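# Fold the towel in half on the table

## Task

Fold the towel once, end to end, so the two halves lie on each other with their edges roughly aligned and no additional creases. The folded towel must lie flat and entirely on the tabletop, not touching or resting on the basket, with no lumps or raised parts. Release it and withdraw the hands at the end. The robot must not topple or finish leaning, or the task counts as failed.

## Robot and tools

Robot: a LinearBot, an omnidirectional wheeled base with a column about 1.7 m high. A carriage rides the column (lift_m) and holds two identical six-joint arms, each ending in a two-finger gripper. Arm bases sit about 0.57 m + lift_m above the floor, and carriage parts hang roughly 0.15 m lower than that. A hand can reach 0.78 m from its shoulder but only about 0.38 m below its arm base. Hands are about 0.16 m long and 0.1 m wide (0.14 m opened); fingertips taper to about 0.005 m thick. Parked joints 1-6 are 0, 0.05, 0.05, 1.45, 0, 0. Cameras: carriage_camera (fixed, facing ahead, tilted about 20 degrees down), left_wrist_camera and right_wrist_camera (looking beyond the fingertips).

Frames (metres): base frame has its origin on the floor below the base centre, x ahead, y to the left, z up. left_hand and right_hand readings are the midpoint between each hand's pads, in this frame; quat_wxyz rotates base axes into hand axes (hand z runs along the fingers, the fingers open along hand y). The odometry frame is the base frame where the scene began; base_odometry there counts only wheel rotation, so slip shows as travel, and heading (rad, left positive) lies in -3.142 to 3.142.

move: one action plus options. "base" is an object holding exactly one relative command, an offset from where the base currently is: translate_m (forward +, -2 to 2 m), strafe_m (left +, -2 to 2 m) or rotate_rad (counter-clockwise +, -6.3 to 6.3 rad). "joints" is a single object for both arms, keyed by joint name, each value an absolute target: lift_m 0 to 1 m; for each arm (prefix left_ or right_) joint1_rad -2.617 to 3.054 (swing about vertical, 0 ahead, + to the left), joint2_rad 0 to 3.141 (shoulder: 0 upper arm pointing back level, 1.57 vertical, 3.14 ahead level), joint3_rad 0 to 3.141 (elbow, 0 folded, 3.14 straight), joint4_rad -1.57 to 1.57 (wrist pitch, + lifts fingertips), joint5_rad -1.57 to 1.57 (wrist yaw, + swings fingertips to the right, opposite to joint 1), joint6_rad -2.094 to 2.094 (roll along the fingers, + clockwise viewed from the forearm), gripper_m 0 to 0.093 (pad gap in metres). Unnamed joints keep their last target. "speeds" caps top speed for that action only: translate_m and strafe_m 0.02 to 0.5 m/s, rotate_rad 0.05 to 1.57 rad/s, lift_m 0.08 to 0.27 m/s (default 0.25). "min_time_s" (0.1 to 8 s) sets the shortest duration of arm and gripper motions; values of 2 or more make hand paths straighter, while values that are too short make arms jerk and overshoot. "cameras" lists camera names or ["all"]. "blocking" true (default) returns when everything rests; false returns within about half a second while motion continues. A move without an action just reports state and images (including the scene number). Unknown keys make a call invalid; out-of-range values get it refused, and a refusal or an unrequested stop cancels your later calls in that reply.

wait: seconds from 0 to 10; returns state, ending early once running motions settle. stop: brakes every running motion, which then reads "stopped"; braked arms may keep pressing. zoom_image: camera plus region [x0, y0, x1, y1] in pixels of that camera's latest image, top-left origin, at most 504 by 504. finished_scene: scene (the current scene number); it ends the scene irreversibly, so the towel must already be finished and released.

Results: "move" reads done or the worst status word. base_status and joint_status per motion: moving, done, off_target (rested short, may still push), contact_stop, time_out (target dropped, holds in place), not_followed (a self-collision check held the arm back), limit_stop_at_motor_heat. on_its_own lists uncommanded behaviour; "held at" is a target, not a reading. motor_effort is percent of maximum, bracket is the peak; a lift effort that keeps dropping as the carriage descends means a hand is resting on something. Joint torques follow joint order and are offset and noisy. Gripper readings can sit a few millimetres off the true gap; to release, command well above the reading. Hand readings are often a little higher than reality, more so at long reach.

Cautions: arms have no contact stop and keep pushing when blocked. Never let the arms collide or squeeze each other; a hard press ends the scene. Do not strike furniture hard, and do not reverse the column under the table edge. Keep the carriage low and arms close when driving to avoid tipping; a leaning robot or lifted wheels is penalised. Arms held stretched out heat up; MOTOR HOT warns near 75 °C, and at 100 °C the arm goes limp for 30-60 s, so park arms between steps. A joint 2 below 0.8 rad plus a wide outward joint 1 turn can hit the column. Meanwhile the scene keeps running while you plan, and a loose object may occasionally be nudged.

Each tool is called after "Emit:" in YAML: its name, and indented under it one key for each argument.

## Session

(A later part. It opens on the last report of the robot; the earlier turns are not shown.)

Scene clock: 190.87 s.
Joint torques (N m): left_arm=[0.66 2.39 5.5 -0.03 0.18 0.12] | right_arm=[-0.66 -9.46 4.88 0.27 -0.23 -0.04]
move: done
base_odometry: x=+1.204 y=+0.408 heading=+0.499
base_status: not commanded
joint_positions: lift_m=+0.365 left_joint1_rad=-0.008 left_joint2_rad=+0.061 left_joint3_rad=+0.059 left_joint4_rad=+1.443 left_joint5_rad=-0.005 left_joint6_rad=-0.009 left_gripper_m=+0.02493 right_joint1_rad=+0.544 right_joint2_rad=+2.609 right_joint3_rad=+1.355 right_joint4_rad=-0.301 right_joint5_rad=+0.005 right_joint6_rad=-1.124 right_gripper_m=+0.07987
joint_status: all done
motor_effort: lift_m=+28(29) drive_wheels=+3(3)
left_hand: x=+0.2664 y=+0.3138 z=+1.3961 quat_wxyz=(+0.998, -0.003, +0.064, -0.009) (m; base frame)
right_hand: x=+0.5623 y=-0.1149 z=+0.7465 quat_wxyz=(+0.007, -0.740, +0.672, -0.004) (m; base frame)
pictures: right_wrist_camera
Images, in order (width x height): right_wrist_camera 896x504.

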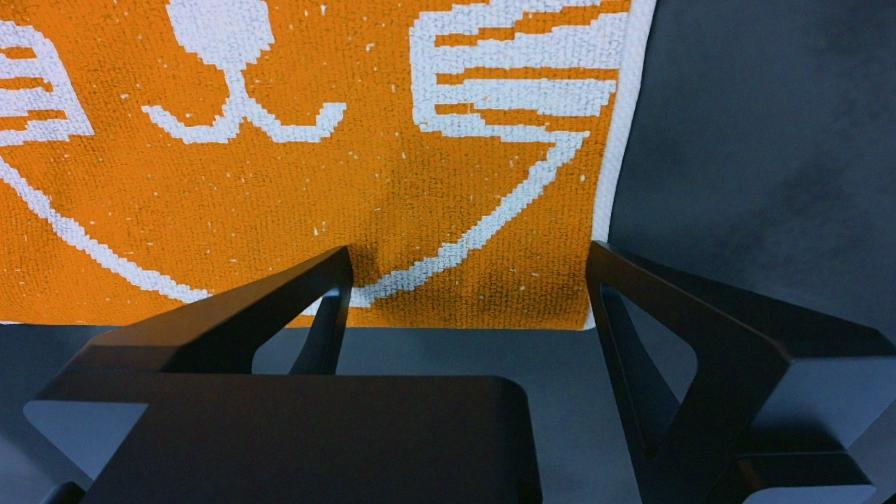

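Emit:
move:
  joints: {"right_joint1_rad": 0.50, "right_joint6_rad": -1.16, "right_gripper_m": 0.06}
  min_time_s: 1

Emit:
move:
  joints: {"lift_m": 0.349}
  speeds: {"lift_m": 0.08}

Emit:
move:
  joints: {"lift_m": 0.5}
  speeds: {"lift_m": 0.15}
  cameras: ["right_wrist_camera"]

Emit:
move:
  base: {"translate_m": -0.54}
  speeds: {"translate_m": 0.2}

Emit:
move:
  joints: {"right_joint1_rad": 0.0, "right_joint2_rad": 1.0, "right_joint3_rad": 0.5, "right_joint4_rad": 0, "right_joint6_rad": 0, "lift_m": 0.3}
  min_time_s: 2
  cameras: ["carriage_camera"]

Emit:
zoom_image:
  camera: "carriage_camera"
  region: [380, 230, 580, 370]

Scene clock: 198.83 s.
Joint torques (N m): left_arm=[0.55 2.48 5.46 -0.01 0.14 0.14] | right_arm=[-0.61 -9.47 4.82 0.24 -0.24 -0.03]
move: done
base_odometry: x=+1.204 y=+0.408 heading=+0.499
base_status: not commanded
joint_positions: lift_m=+0.365 left_joint1_rad=-0.008 left_joint2_rad=+0.061 left_joint3_rad=+0.059 left_joint4_rad=+1.443 left_joint5_rad=-0.005 left_joint6_rad=-0.009 left_gripper_m=+0.02493 right_joint1_rad=+0.507 right_joint2_rad=+2.609 right_joint3_rad=+1.355 right_joint4_rad=-0.301 right_joint5_rad=+0.005 right_joint6_rad=-1.153 right_gripper_m=+0.06013
joint_status: all done
motor_effort: lift_m=+29(29) drive_wheels=+2(3)
left_hand: x=+0.2664 y=+0.3138 z=+1.3961 quat_wxyz=(+0.998, -0.003, +0.064, -0.009) (m; base frame)
right_hand: x=+0.5693 y=-0.1271 z=+0.7465 quat_wxyz=(+0.007, -0.738, +0.675, -0.005) (m; base frame)
pictures: none

Scene clock: 199.43 s.
Joint torques (N m): left_arm=[0.66 2.61 5.41 0 0.15 0.12] | right_arm=[-0.75 -9.09 3.74 0.54 -0.23 0]
move: done
base_odometry: x=+1.204 y=+0.408 heading=+0.499
base_status: not commanded
joint_positions: lift_m=+0.349 left_joint1_rad=-0.008 left_joint2_rad=+0.061 left_joint3_rad=+0.059 left_joint4_rad=+1.444 left_joint5_rad=-0.005 left_joint6_rad=-0.009 left_gripper_m=+0.02493 right_joint1_rad=+0.507 right_joint2_rad=+2.604 right_joint3_rad=+1.370 right_joint4_rad=-0.336 right_joint5_rad=+0.005 right_joint6_rad=-1.154 right_gripper_m=+0.06012
joint_status: all done
motor_effort: lift_m=+25(26) drive_wheels=+3(4)
left_hand: x=+0.2663 y=+0.3138 z=+1.3804 quat_wxyz=(+0.998, -0.003, +0.064, -0.009) (m; base frame)
right_hand: x=+0.5695 y=-0.1270 z=+0.7346 quat_wxyz=(+0.000, -0.738, +0.674, -0.002) (m; base frame)
pictures: none

Scene clock: 200.87 s.
Joint torques (N m): left_arm=[0.61 2.5 5.41 -0.05 0.14 0.13] | right_arm=[-0.77 -9.77 3.75 0.4 -0.2 -0.05]
move: done
base_odometry: x=+1.204 y=+0.408 heading=+0.499
base_status: not commanded
joint_positions: lift_m=+0.500 left_joint1_rad=-0.008 left_joint2_rad=+0.061 left_joint3_rad=+0.059 left_joint4_rad=+1.444 left_joint5_rad=-0.005 left_joint6_rad=-0.009 left_gripper_m=+0.02493 right_joint1_rad=+0.507 right_joint2_rad=+2.611 right_joint3_rad=+1.370 right_joint4_rad=-0.320 right_joint5_rad=+0.005 right_joint6_rad=-1.154 right_gripper_m=+0.06012
joint_status: all done
motor_effort: lift_m=+31(39) drive_wheels=+2(3)
left_hand: x=+0.2662 y=+0.3138 z=+1.5310 quat_wxyz=(+0.998, -0.003, +0.064, -0.009) (m; base frame)
right_hand: x=+0.5707 y=-0.1263 z=+0.8826 quat_wxyz=(+0.004, -0.738, +0.674, -0.004) (m; base frame)
pictures: right_wrist_camera
Images, in order (width x height): right_wrist_camera 896x504.

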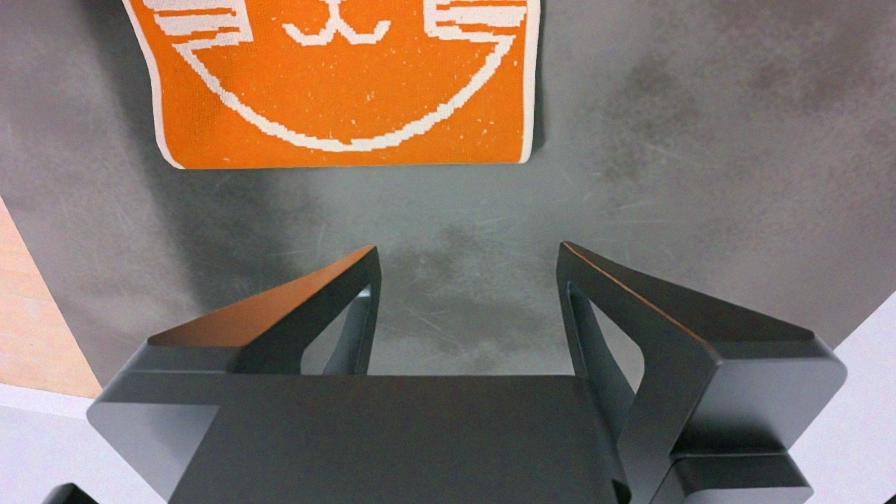

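Scene clock: 204.67 s.
Joint torques (N m): left_arm=[0.58 2.41 5.56 -0.01 0.11 0.12] | right_arm=[-0.5 -9.77 3.7 0.41 -0.21 -0.01]
move: done
base_odometry: x=+0.730 y=+0.150 heading=+0.499
base_status: done
joint_positions: lift_m=+0.500 left_joint1_rad=-0.008 left_joint2_rad=+0.061 left_joint3_rad=+0.059 left_joint4_rad=+1.446 left_joint5_rad=-0.005 left_joint6_rad=-0.009 left_gripper_m=+0.02493 right_joint1_rad=+0.506 right_joint2_rad=+2.611 right_joint3_rad=+1.370 right_joint4_rad=-0.317 right_joint5_rad=+0.005 right_joint6_rad=-1.154 right_gripper_m=+0.06012
joint_status: not commanded
motor_effort: lift_m=+31(32) drive_wheels=-1(8)
left_hand: x=+0.2658 y=+0.3138 z=+1.5310 quat_wxyz=(+0.998, -0.003, +0.063, -0.008) (m; base frame)
right_hand: x=+0.5717 y=-0.1265 z=+0.8826 quat_wxyz=(+0.005, -0.738, +0.675, -0.004) (m; base frame)
pictures: none

Scene clock: 207.07 s.
Joint torques (N m): left_arm=[0.59 2.59 5.45 -0.06 0.15 0.13] | right_arm=[-0.85 -3.86 6.57 2.13 -0.13 0.11]
move: done
base_odometry: x=+0.730 y=+0.150 heading=+0.499
base_status: not commanded
joint_positions: lift_m=+0.300 left_joint1_rad=-0.008 left_joint2_rad=+0.060 left_joint3_rad=+0.059 left_joint4_rad=+1.446 left_joint5_rad=-0.005 left_joint6_rad=-0.009 left_gripper_m=+0.02493 right_joint1_rad=+0.009 right_joint2_rad=+1.015 right_joint3_rad=+0.515 right_joint4_rad=-0.015 right_joint5_rad=+0.005 right_joint6_rad=-0.008 right_gripper_m=+0.06012
joint_status: all done
motor_effort: lift_m=+29(30) drive_wheels=+0(2)
left_hand: x=+0.2656 y=+0.3138 z=+1.3311 quat_wxyz=(+0.998, -0.003, +0.063, -0.008) (m; base frame)
right_hand: x=+0.5732 y=-0.3109 z=+1.0466 quat_wxyz=(+0.503, -0.006, +0.864, -0.002) (m; base frame)
pictures: carriage_camera
Images, in order (width x height): carriage_camera 896x504.

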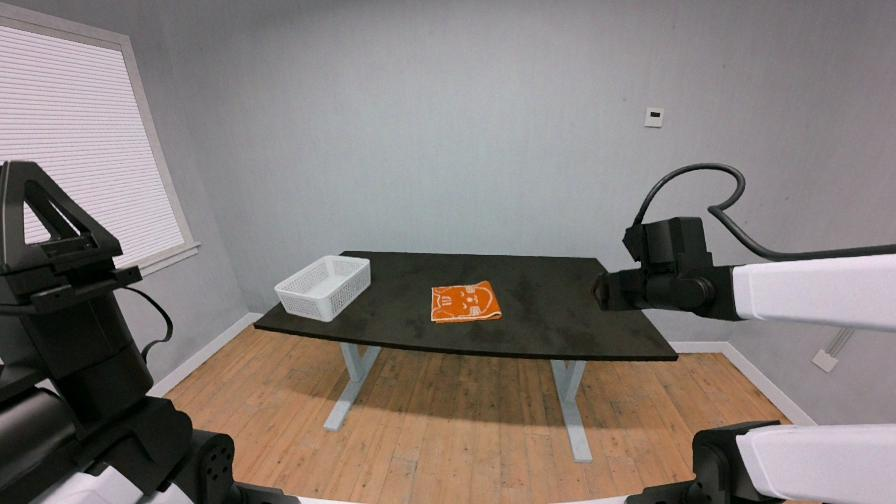

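Scaled by 2.520.

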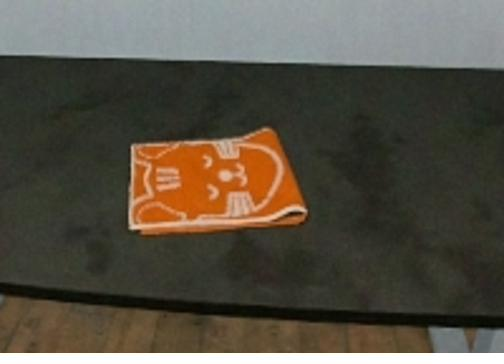

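Emit:
move:
  base: {"translate_m": 0.54}
  speeds: {"translate_m": 0.2}
  joints: {"lift_m": 0.5}

Emit:
move:
  joints: {"right_joint1_rad": 0.64, "right_joint2_rad": 2.475, "right_joint3_rad": 0.85, "right_joint4_rad": 0.05, "right_joint6_rad": -1.03, "right_gripper_m": 0.08}
  min_time_s: 2.5

Emit:
move:
  joints: {"lift_m": 0.38}
  speeds: {"lift_m": 0.12}
  cameras: ["right_wrist_camera"]

Scene clock: 218.40 s.
Joint torques (N m): left_arm=[0.57 2.65 5.34 -0.11 0.13 0.12] | right_arm=[-0.79 -3.6 7.35 1.98 -0.14 0.11]
move: done
base_odometry: x=+1.204 y=+0.409 heading=+0.500
base_status: done
joint_positions: lift_m=+0.500 left_joint1_rad=-0.008 left_joint2_rad=+0.060 left_joint3_rad=+0.059 left_joint4_rad=+1.447 left_joint5_rad=-0.005 left_joint6_rad=-0.009 left_gripper_m=+0.02493 right_joint1_rad=+0.009 right_joint2_rad=+1.013 right_joint3_rad=+0.505 right_joint4_rad=+0.001 right_joint5_rad=+0.005 right_joint6_rad=-0.006 right_gripper_m=+0.06012
joint_status: all done
motor_effort: lift_m=+31(38) drive_wheels=-4(7)
left_hand: x=+0.2653 y=+0.3138 z=+1.5310 quat_wxyz=(+0.998, -0.003, +0.062, -0.008) (m; base frame)
right_hand: x=+0.5732 y=-0.3109 z=+1.2463 quat_wxyz=(+0.507, -0.005, +0.862, -0.001) (m; base frame)
pictures: none

Scene clock: 221.23 s.
Joint torques (N m): left_arm=[0.57 2.54 5.5 -0.03 0.18 0.13] | right_arm=[0.75 -6.9 2.41 0.47 -0.22 -0.05]
move: done
base_odometry: x=+1.204 y=+0.409 heading=+0.500
base_status: not commanded
joint_positions: lift_m=+0.500 left_joint1_rad=-0.008 left_joint2_rad=+0.060 left_joint3_rad=+0.059 left_joint4_rad=+1.447 left_joint5_rad=-0.005 left_joint6_rad=-0.009 left_gripper_m=+0.02493 right_joint1_rad=+0.631 right_joint2_rad=+2.454 right_joint3_rad=+0.838 right_joint4_rad=+0.036 right_joint5_rad=+0.005 right_joint6_rad=-1.022 right_gripper_m=+0.07987
joint_status: all done
motor_effort: lift_m=+31(32) drive_wheels=-3(4)
left_hand: x=+0.2653 y=+0.3138 z=+1.5310 quat_wxyz=(+0.998, -0.003, +0.062, -0.008) (m; base frame)
right_hand: x=+0.4520 y=-0.1538 z=+0.8815 quat_wxyz=(-0.005, -0.736, +0.677, -0.001) (m; base frame)
pictures: none

Scene clock: 222.63 s.
Joint torques (N m): left_arm=[0.62 2.51 5.48 -0.11 0.14 0.15] | right_arm=[0.73 -7.32 2.28 0.42 -0.22 -0.01]
move: done
base_odometry: x=+1.204 y=+0.409 heading=+0.500
base_status: not commanded
joint_positions: lift_m=+0.380 left_joint1_rad=-0.008 left_joint2_rad=+0.060 left_joint3_rad=+0.059 left_joint4_rad=+1.447 left_joint5_rad=-0.005 left_joint6_rad=-0.009 left_gripper_m=+0.02493 right_joint1_rad=+0.631 right_joint2_rad=+2.461 right_joint3_rad=+0.840 right_joint4_rad=+0.041 right_joint5_rad=+0.005 right_joint6_rad=-1.024 right_gripper_m=+0.07987
joint_status: all done
motor_effort: lift_m=+29(31) drive_wheels=-3(4)
left_hand: x=+0.2653 y=+0.3138 z=+1.4111 quat_wxyz=(+0.998, -0.003, +0.062, -0.008) (m; base frame)
right_hand: x=+0.4519 y=-0.1539 z=+0.7600 quat_wxyz=(-0.005, -0.736, +0.677, -0.001) (m; base frame)
pictures: right_wrist_camera
Images, in order (width x height): right_wrist_camera 896x504.

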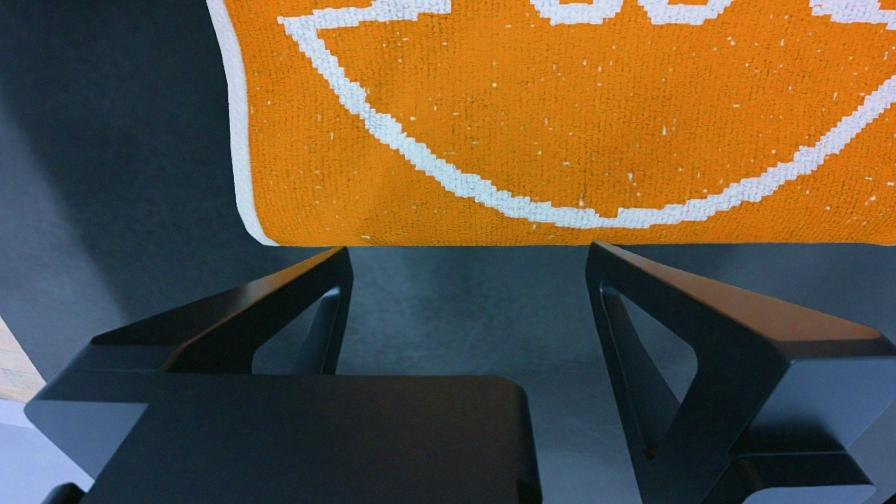

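Emit:
move:
  joints: {"lift_m": 0.346}
  speeds: {"lift_m": 0.08}

Emit:
wait:
  seconds: 2
  cameras: ["right_wrist_camera"]

Emit:
move:
  joints: {"lift_m": 0.42}
  speeds: {"lift_m": 0.1}

Emit:
move:
  joints: {"right_joint1_rad": 0.46, "right_joint2_rad": 2.63, "right_joint3_rad": 1.37, "right_joint4_rad": -0.311, "right_joint6_rad": -1.2, "right_gripper_m": 0.06}
  min_time_s: 1.5

Emit:
move:
  joints: {"lift_m": 0.38}
  speeds: {"lift_m": 0.08}
  cameras: ["right_wrist_camera"]

Scene clock: 230.83 s.
Joint torques (N m): left_arm=[0.66 2.45 5.38 -0.08 0.13 0.13] | right_arm=[0.76 -5.65 2.33 0.67 -0.25 -0.03]
move: done
base_odometry: x=+1.204 y=+0.409 heading=+0.500
base_status: not commanded
joint_positions: lift_m=+0.347 left_joint1_rad=-0.008 left_joint2_rad=+0.060 left_joint3_rad=+0.059 left_joint4_rad=+1.447 left_joint5_rad=-0.005 left_joint6_rad=-0.009 left_gripper_m=+0.02493 right_joint1_rad=+0.631 right_joint2_rad=+2.439 right_joint3_rad=+0.841 right_joint4_rad=+0.013 right_joint5_rad=+0.009 right_joint6_rad=-1.024 right_gripper_m=+0.07987
joint_status: all done
motor_effort: lift_m=+25(28) drive_wheels=+3(4)
left_hand: x=+0.2653 y=+0.3138 z=+1.3775 quat_wxyz=(+0.998, -0.003, +0.062, -0.008) (m; base frame)
right_hand: x=+0.4528 y=-0.1542 z=+0.7321 quat_wxyz=(-0.008, -0.736, +0.677, -0.003) (m; base frame)
pictures: none

Scene clock: 232.83 s.
Joint torques (N m): left_arm=[0.59 2.44 5.37 -0.09 0.12 0.14] | right_arm=[0.72 -5.79 2.45 0.65 -0.26 -0.02]
base_odometry: x=+1.204 y=+0.409 heading=+0.500
base_status: not commanded
joint_positions: lift_m=+0.347 left_joint1_rad=-0.008 left_joint2_rad=+0.060 left_joint3_rad=+0.059 left_joint4_rad=+1.447 left_joint5_rad=-0.005 left_joint6_rad=-0.009 left_gripper_m=+0.02493 right_joint1_rad=+0.631 right_joint2_rad=+2.439 right_joint3_rad=+0.841 right_joint4_rad=+0.013 right_joint5_rad=+0.009 right_joint6_rad=-1.024 right_gripper_m=+0.07987
joint_status: all done
motor_effort: lift_m=+24(28) drive_wheels=+3(4)
left_hand: x=+0.2653 y=+0.3138 z=+1.3775 quat_wxyz=(+0.998, -0.003, +0.062, -0.008) (m; base frame)
right_hand: x=+0.4528 y=-0.1542 z=+0.7321 quat_wxyz=(-0.008, -0.736, +0.677, -0.003) (m; base frame)
wait: 2.00 s; at rest by 0.27 s
pictures: right_wrist_camera
Images, in order (width x height): right_wrist_camera 896x504.

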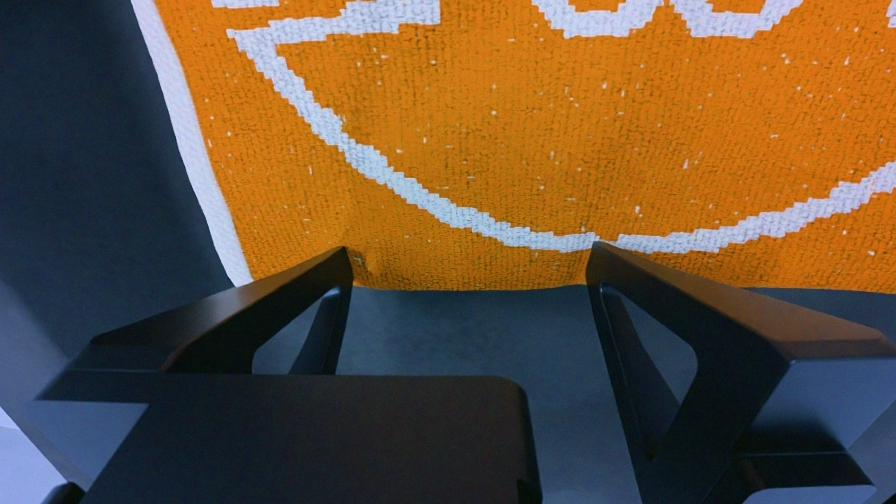

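Scene clock: 233.97 s.
Joint torques (N m): left_arm=[0.72 2.58 5.55 -0.08 0.15 0.12] | right_arm=[0.77 -6.84 2.32 0.44 -0.24 -0.01]
move: done
base_odometry: x=+1.204 y=+0.409 heading=+0.500
base_status: not commanded
joint_positions: lift_m=+0.420 left_joint1_rad=-0.008 left_joint2_rad=+0.060 left_joint3_rad=+0.059 left_joint4_rad=+1.447 left_joint5_rad=-0.005 left_joint6_rad=-0.009 left_gripper_m=+0.02493 right_joint1_rad=+0.631 right_joint2_rad=+2.454 right_joint3_rad=+0.841 right_joint4_rad=+0.041 right_joint5_rad=+0.009 right_joint6_rad=-1.024 right_gripper_m=+0.07987
joint_status: all done
motor_effort: lift_m=+31(37) drive_wheels=+3(3)
left_hand: x=+0.2653 y=+0.3138 z=+1.4509 quat_wxyz=(+0.998, -0.003, +0.062, -0.008) (m; base frame)
right_hand: x=+0.4543 y=-0.1530 z=+0.8016 quat_wxyz=(-0.002, -0.736, +0.677, -0.004) (m; base frame)
pictures: none

Scene clock: 235.80 s.
Joint torques (N m): left_arm=[0.64 2.5 5.39 -0.07 0.17 0.12] | right_arm=[-0.77 -8.96 5.24 0.22 -0.25 0]
move: done
base_odometry: x=+1.204 y=+0.409 heading=+0.500
base_status: not commanded
joint_positions: lift_m=+0.420 left_joint1_rad=-0.008 left_joint2_rad=+0.060 left_joint3_rad=+0.059 left_joint4_rad=+1.447 left_joint5_rad=-0.005 left_joint6_rad=-0.009 left_gripper_m=+0.02493 right_joint1_rad=+0.468 right_joint2_rad=+2.603 right_joint3_rad=+1.351 right_joint4_rad=-0.296 right_joint5_rad=+0.008 right_joint6_rad=-1.193 right_gripper_m=+0.06013
joint_status: all done
motor_effort: lift_m=+30(33) drive_wheels=+3(3)
left_hand: x=+0.2653 y=+0.3138 z=+1.4509 quat_wxyz=(+0.998, -0.003, +0.062, -0.008) (m; base frame)
right_hand: x=+0.5781 y=-0.1402 z=+0.8031 quat_wxyz=(+0.009, -0.738, +0.674, -0.008) (m; base frame)
pictures: none

Scene clock: 236.70 s.
Joint torques (N m): left_arm=[0.57 2.55 5.44 -0.08 0.14 0.13] | right_arm=[-0.83 -9.59 4.86 0.25 -0.26 -0.02]
move: done
base_odometry: x=+1.204 y=+0.409 heading=+0.500
base_status: not commanded
joint_positions: lift_m=+0.380 left_joint1_rad=-0.008 left_joint2_rad=+0.060 left_joint3_rad=+0.059 left_joint4_rad=+1.448 left_joint5_rad=-0.005 left_joint6_rad=-0.009 left_gripper_m=+0.02493 right_joint1_rad=+0.468 right_joint2_rad=+2.610 right_joint3_rad=+1.355 right_joint4_rad=-0.301 right_joint5_rad=+0.008 right_joint6_rad=-1.194 right_gripper_m=+0.06013
joint_status: all done
motor_effort: lift_m=+30(30) drive_wheels=+2(3)
left_hand: x=+0.2652 y=+0.3138 z=+1.4112 quat_wxyz=(+0.998, -0.003, +0.062, -0.008) (m; base frame)
right_hand: x=+0.5763 y=-0.1410 z=+0.7611 quat_wxyz=(+0.005, -0.739, +0.674, -0.006) (m; base frame)
pictures: right_wrist_camera
Images, in order (width x height): right_wrist_camera 896x504.

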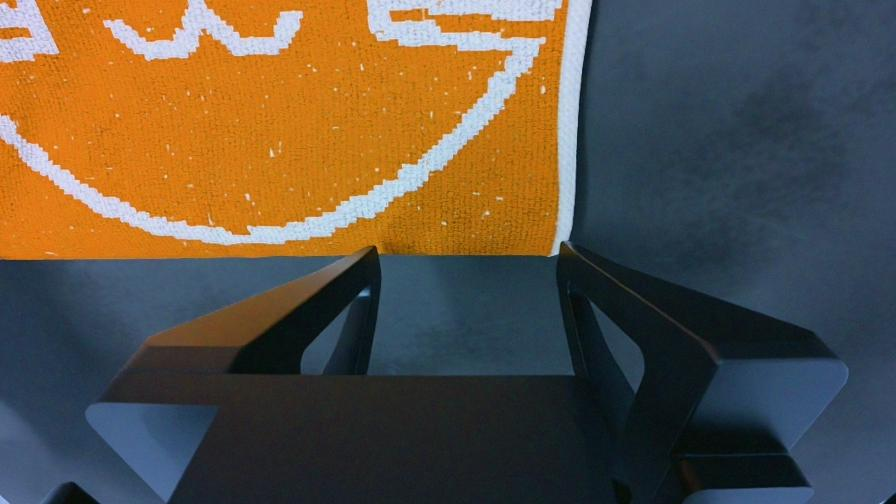

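Press here too, then look obliquely with the wrist camera from the fold side.

Emit:
move:
  joints: {"lift_m": 0.347}
  speeds: {"lift_m": 0.08}

Emit:
wait:
  seconds: 1.5

Emit:
move:
  joints: {"lift_m": 0.5}
  speeds: {"lift_m": 0.1}

Emit:
move:
  base: {"translate_m": -0.54}
  speeds: {"translate_m": 0.2}

Emit:
move:
  joints: {"right_joint1_rad": 0.5, "right_joint2_rad": 1.4, "right_joint3_rad": 1.0, "right_joint4_rad": -0.2, "right_joint5_rad": 0, "right_joint6_rad": 0, "lift_m": 0.3}
  min_time_s: 2
  cameras: ["carriage_camera", "right_wrist_camera"]

Emit:
zoom_image:
  camera: "carriage_camera"
  region: [400, 240, 540, 350]

Scene clock: 242.53 s.
Joint torques (N m): left_arm=[0.62 2.55 5.52 -0.11 0.16 0.12] | right_arm=[-0.69 -8.77 3.56 0.61 -0.24 -0.01]
move: done
base_odometry: x=+1.204 y=+0.409 heading=+0.500
base_status: not commanded
joint_positions: lift_m=+0.347 left_joint1_rad=-0.008 left_joint2_rad=+0.060 left_joint3_rad=+0.059 left_joint4_rad=+1.448 left_joint5_rad=-0.005 left_joint6_rad=-0.009 left_gripper_m=+0.02493 right_joint1_rad=+0.468 right_joint2_rad=+2.600 right_joint3_rad=+1.371 right_joint4_rad=-0.343 right_joint5_rad=+0.008 right_joint6_rad=-1.194 right_gripper_m=+0.06013
joint_status: all done
motor_effort: lift_m=+26(28) drive_wheels=+2(3)
left_hand: x=+0.2652 y=+0.3138 z=+1.3784 quat_wxyz=(+0.998, -0.003, +0.062, -0.008) (m; base frame)
right_hand: x=+0.5765 y=-0.1411 z=+0.7341 quat_wxyz=(-0.002, -0.739, +0.674, -0.003) (m; base frame)
pictures: none

Scene clock: 244.03 s.
Joint torques (N m): left_arm=[0.53 2.51 5.33 -0.1 0.16 0.13] | right_arm=[-0.68 -8.84 3.63 0.59 -0.26 -0.02]
base_odometry: x=+1.204 y=+0.409 heading=+0.500
base_status: not commanded
joint_positions: lift_m=+0.347 left_joint1_rad=-0.008 left_joint2_rad=+0.060 left_joint3_rad=+0.059 left_joint4_rad=+1.448 left_joint5_rad=-0.005 left_joint6_rad=-0.009 left_gripper_m=+0.02493 right_joint1_rad=+0.468 right_joint2_rad=+2.600 right_joint3_rad=+1.371 right_joint4_rad=-0.343 right_joint5_rad=+0.008 right_joint6_rad=-1.194 right_gripper_m=+0.06013
joint_status: all done
motor_effort: lift_m=+25(28) drive_wheels=+2(3)
left_hand: x=+0.2652 y=+0.3138 z=+1.3784 quat_wxyz=(+0.998, -0.003, +0.062, -0.008) (m; base frame)
right_hand: x=+0.5765 y=-0.1411 z=+0.7341 quat_wxyz=(-0.002, -0.739, +0.674, -0.003) (m; base frame)
wait: 1.50 s; at rest by 0.27 s
pictures: none

Scene clock: 245.93 s.
Joint torques (N m): left_arm=[0.53 2.44 5.44 -0.04 0.14 0.15] | right_arm=[-0.8 -9.26 3.69 0.44 -0.24 -0.02]
move: done
base_odometry: x=+1.204 y=+0.409 heading=+0.500
base_status: not commanded
joint_positions: lift_m=+0.500 left_joint1_rad=-0.008 left_joint2_rad=+0.060 left_joint3_rad=+0.059 left_joint4_rad=+1.448 left_joint5_rad=-0.005 left_joint6_rad=-0.009 left_gripper_m=+0.02493 right_joint1_rad=+0.468 right_joint2_rad=+2.606 right_joint3_rad=+1.371 right_joint4_rad=-0.319 right_joint5_rad=+0.008 right_joint6_rad=-1.194 right_gripper_m=+0.06013
joint_status: all done
motor_effort: lift_m=+30(37) drive_wheels=+2(3)
left_hand: x=+0.2652 y=+0.3138 z=+1.5310 quat_wxyz=(+0.998, -0.003, +0.062, -0.008) (m; base frame)
right_hand: x=+0.5801 y=-0.1393 z=+0.8845 quat_wxyz=(+0.006, -0.739, +0.674, -0.007) (m; base frame)
pictures: none

Scene clock: 249.73 s.
Joint torques (N m): left_arm=[0.61 2.62 5.45 -0.09 0.12 0.09] | right_arm=[-0.53 -9.4 3.7 0.4 -0.26 -0.02]
move: done
base_odometry: x=+0.730 y=+0.151 heading=+0.500
base_status: done
joint_positions: lift_m=+0.500 left_joint1_rad=-0.008 left_joint2_rad=+0.060 left_joint3_rad=+0.059 left_joint4_rad=+1.448 left_joint5_rad=-0.005 left_joint6_rad=-0.009 left_gripper_m=+0.02493 right_joint1_rad=+0.466 right_joint2_rad=+2.606 right_joint3_rad=+1.371 right_joint4_rad=-0.316 right_joint5_rad=+0.007 right_joint6_rad=-1.194 right_gripper_m=+0.06013
joint_status: not commanded
motor_effort: lift_m=+30(32) drive_wheels=-2(9)
left_hand: x=+0.2651 y=+0.3138 z=+1.5310 quat_wxyz=(+0.998, -0.003, +0.062, -0.008) (m; base frame)
right_hand: x=+0.5808 y=-0.1393 z=+0.8845 quat_wxyz=(+0.008, -0.738, +0.675, -0.007) (m; base frame)
pictures: none

Scene clock: 252.13 s.
Joint torques (N m): left_arm=[0.64 2.62 5.59 -0.06 0.15 0.14] | right_arm=[0.81 -8.03 6.58 2.02 -0.17 0.13]
move: done
base_odometry: x=+0.730 y=+0.151 heading=+0.500
base_status: not commanded
joint_positions: lift_m=+0.300 left_joint1_rad=-0.008 left_joint2_rad=+0.060 left_joint3_rad=+0.058 left_joint4_rad=+1.448 left_joint5_rad=-0.005 left_joint6_rad=-0.009 left_gripper_m=+0.02493 right_joint1_rad=+0.491 right_joint2_rad=+1.427 right_joint3_rad=+1.015 right_joint4_rad=-0.212 right_joint5_rad=+0.007 right_joint6_rad=-0.008 right_gripper_m=+0.06013
joint_status: all done
motor_effort: lift_m=+29(31) drive_wheels=+0(1)
left_hand: x=+0.2652 y=+0.3138 z=+1.3310 quat_wxyz=(+0.998, -0.003, +0.062, -0.008) (m; base frame)
right_hand: x=+0.6145 y=-0.1106 z=+1.0830 quat_wxyz=(+0.444, -0.218, +0.863, +0.106) (m; base frame)
pictures: carriage_camera, right_wrist_camera
Images, in order (width x height): carriage_camera 896x504, right_wrist_camera 896x504.

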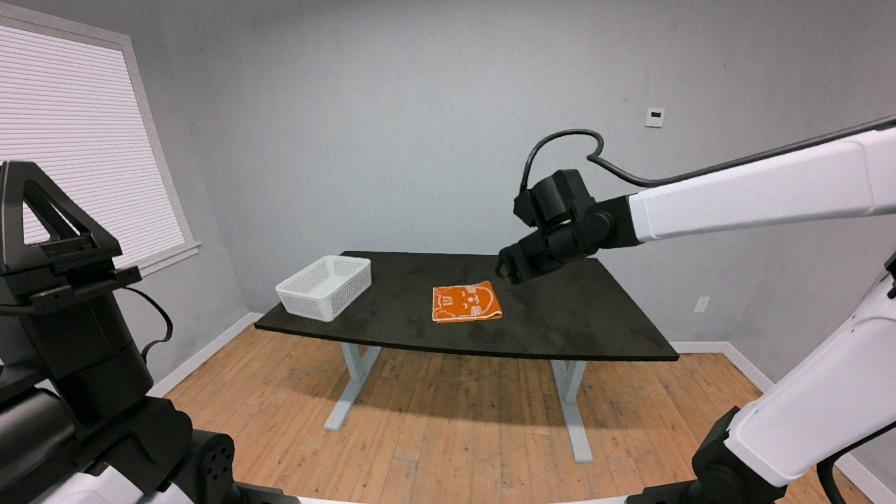

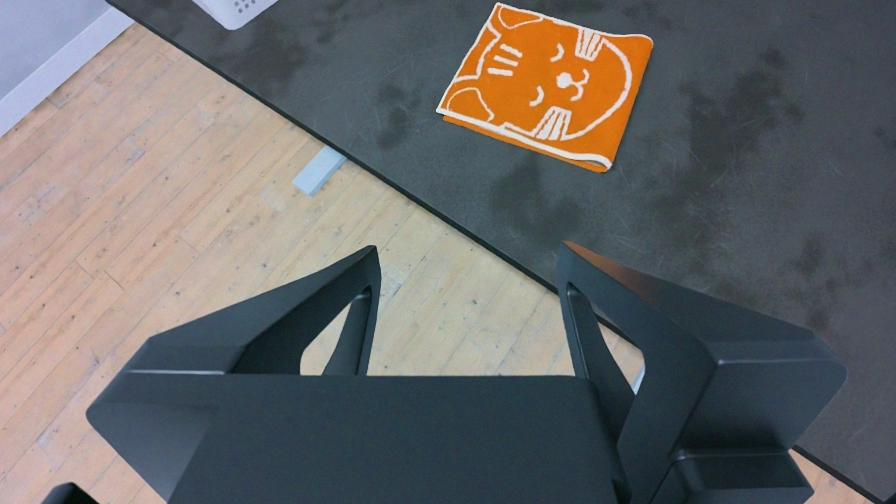

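Scaled by 3.600.

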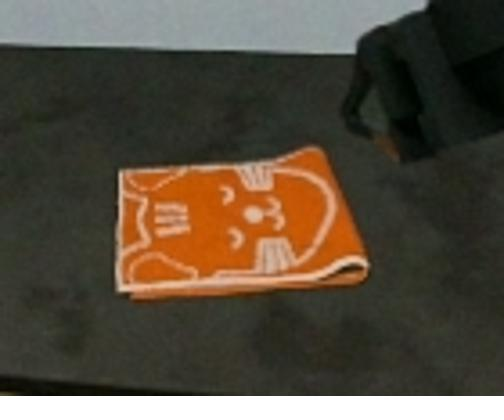

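Emit:
zoom_image:
  camera: "right_wrist_camera"
  region: [430, 0, 680, 190]

Scaled by 2.016.

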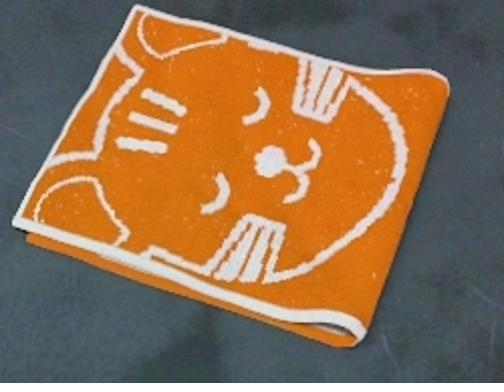

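Emit:
move:
  joints: {"right_joint1_rad": 0, "right_joint2_rad": 0.9, "right_joint3_rad": 0.4, "right_joint4_rad": 0.5}
  min_time_s: 1.5

Emit:
finished_scene:
  scene: 2

Scene clock: 259.57 s.
Joint torques (N m): left_arm=[0.49 2.58 5.61 -0.09 0.16 0.13] | right_arm=[-0.88 -3.21 6.56 2.22 -0.13 0.11]
move: done
base_odometry: x=+0.730 y=+0.151 heading=+0.500
base_status: not commanded
joint_positions: lift_m=+0.300 left_joint1_rad=-0.008 left_joint2_rad=+0.060 left_joint3_rad=+0.058 left_joint4_rad=+1.448 left_joint5_rad=-0.005 left_joint6_rad=-0.009 left_gripper_m=+0.02493 right_joint1_rad=+0.009 right_joint2_rad=+0.914 right_joint3_rad=+0.415 right_joint4_rad=+0.484 right_joint5_rad=+0.006 right_joint6_rad=-0.006 right_gripper_m=+0.06013
joint_status: all done
motor_effort: lift_m=+29(30) drive_wheels=+0(1)
left_hand: x=+0.2652 y=+0.3138 z=+1.3310 quat_wxyz=(+0.998, -0.003, +0.062, -0.008) (m; base frame)
right_hand: x=+0.5835 y=-0.3110 z=+1.1507 quat_wxyz=(+0.702, -0.003, +0.712, -0.001) (m; base frame)
pictures: none

The scene is finished: the task was done.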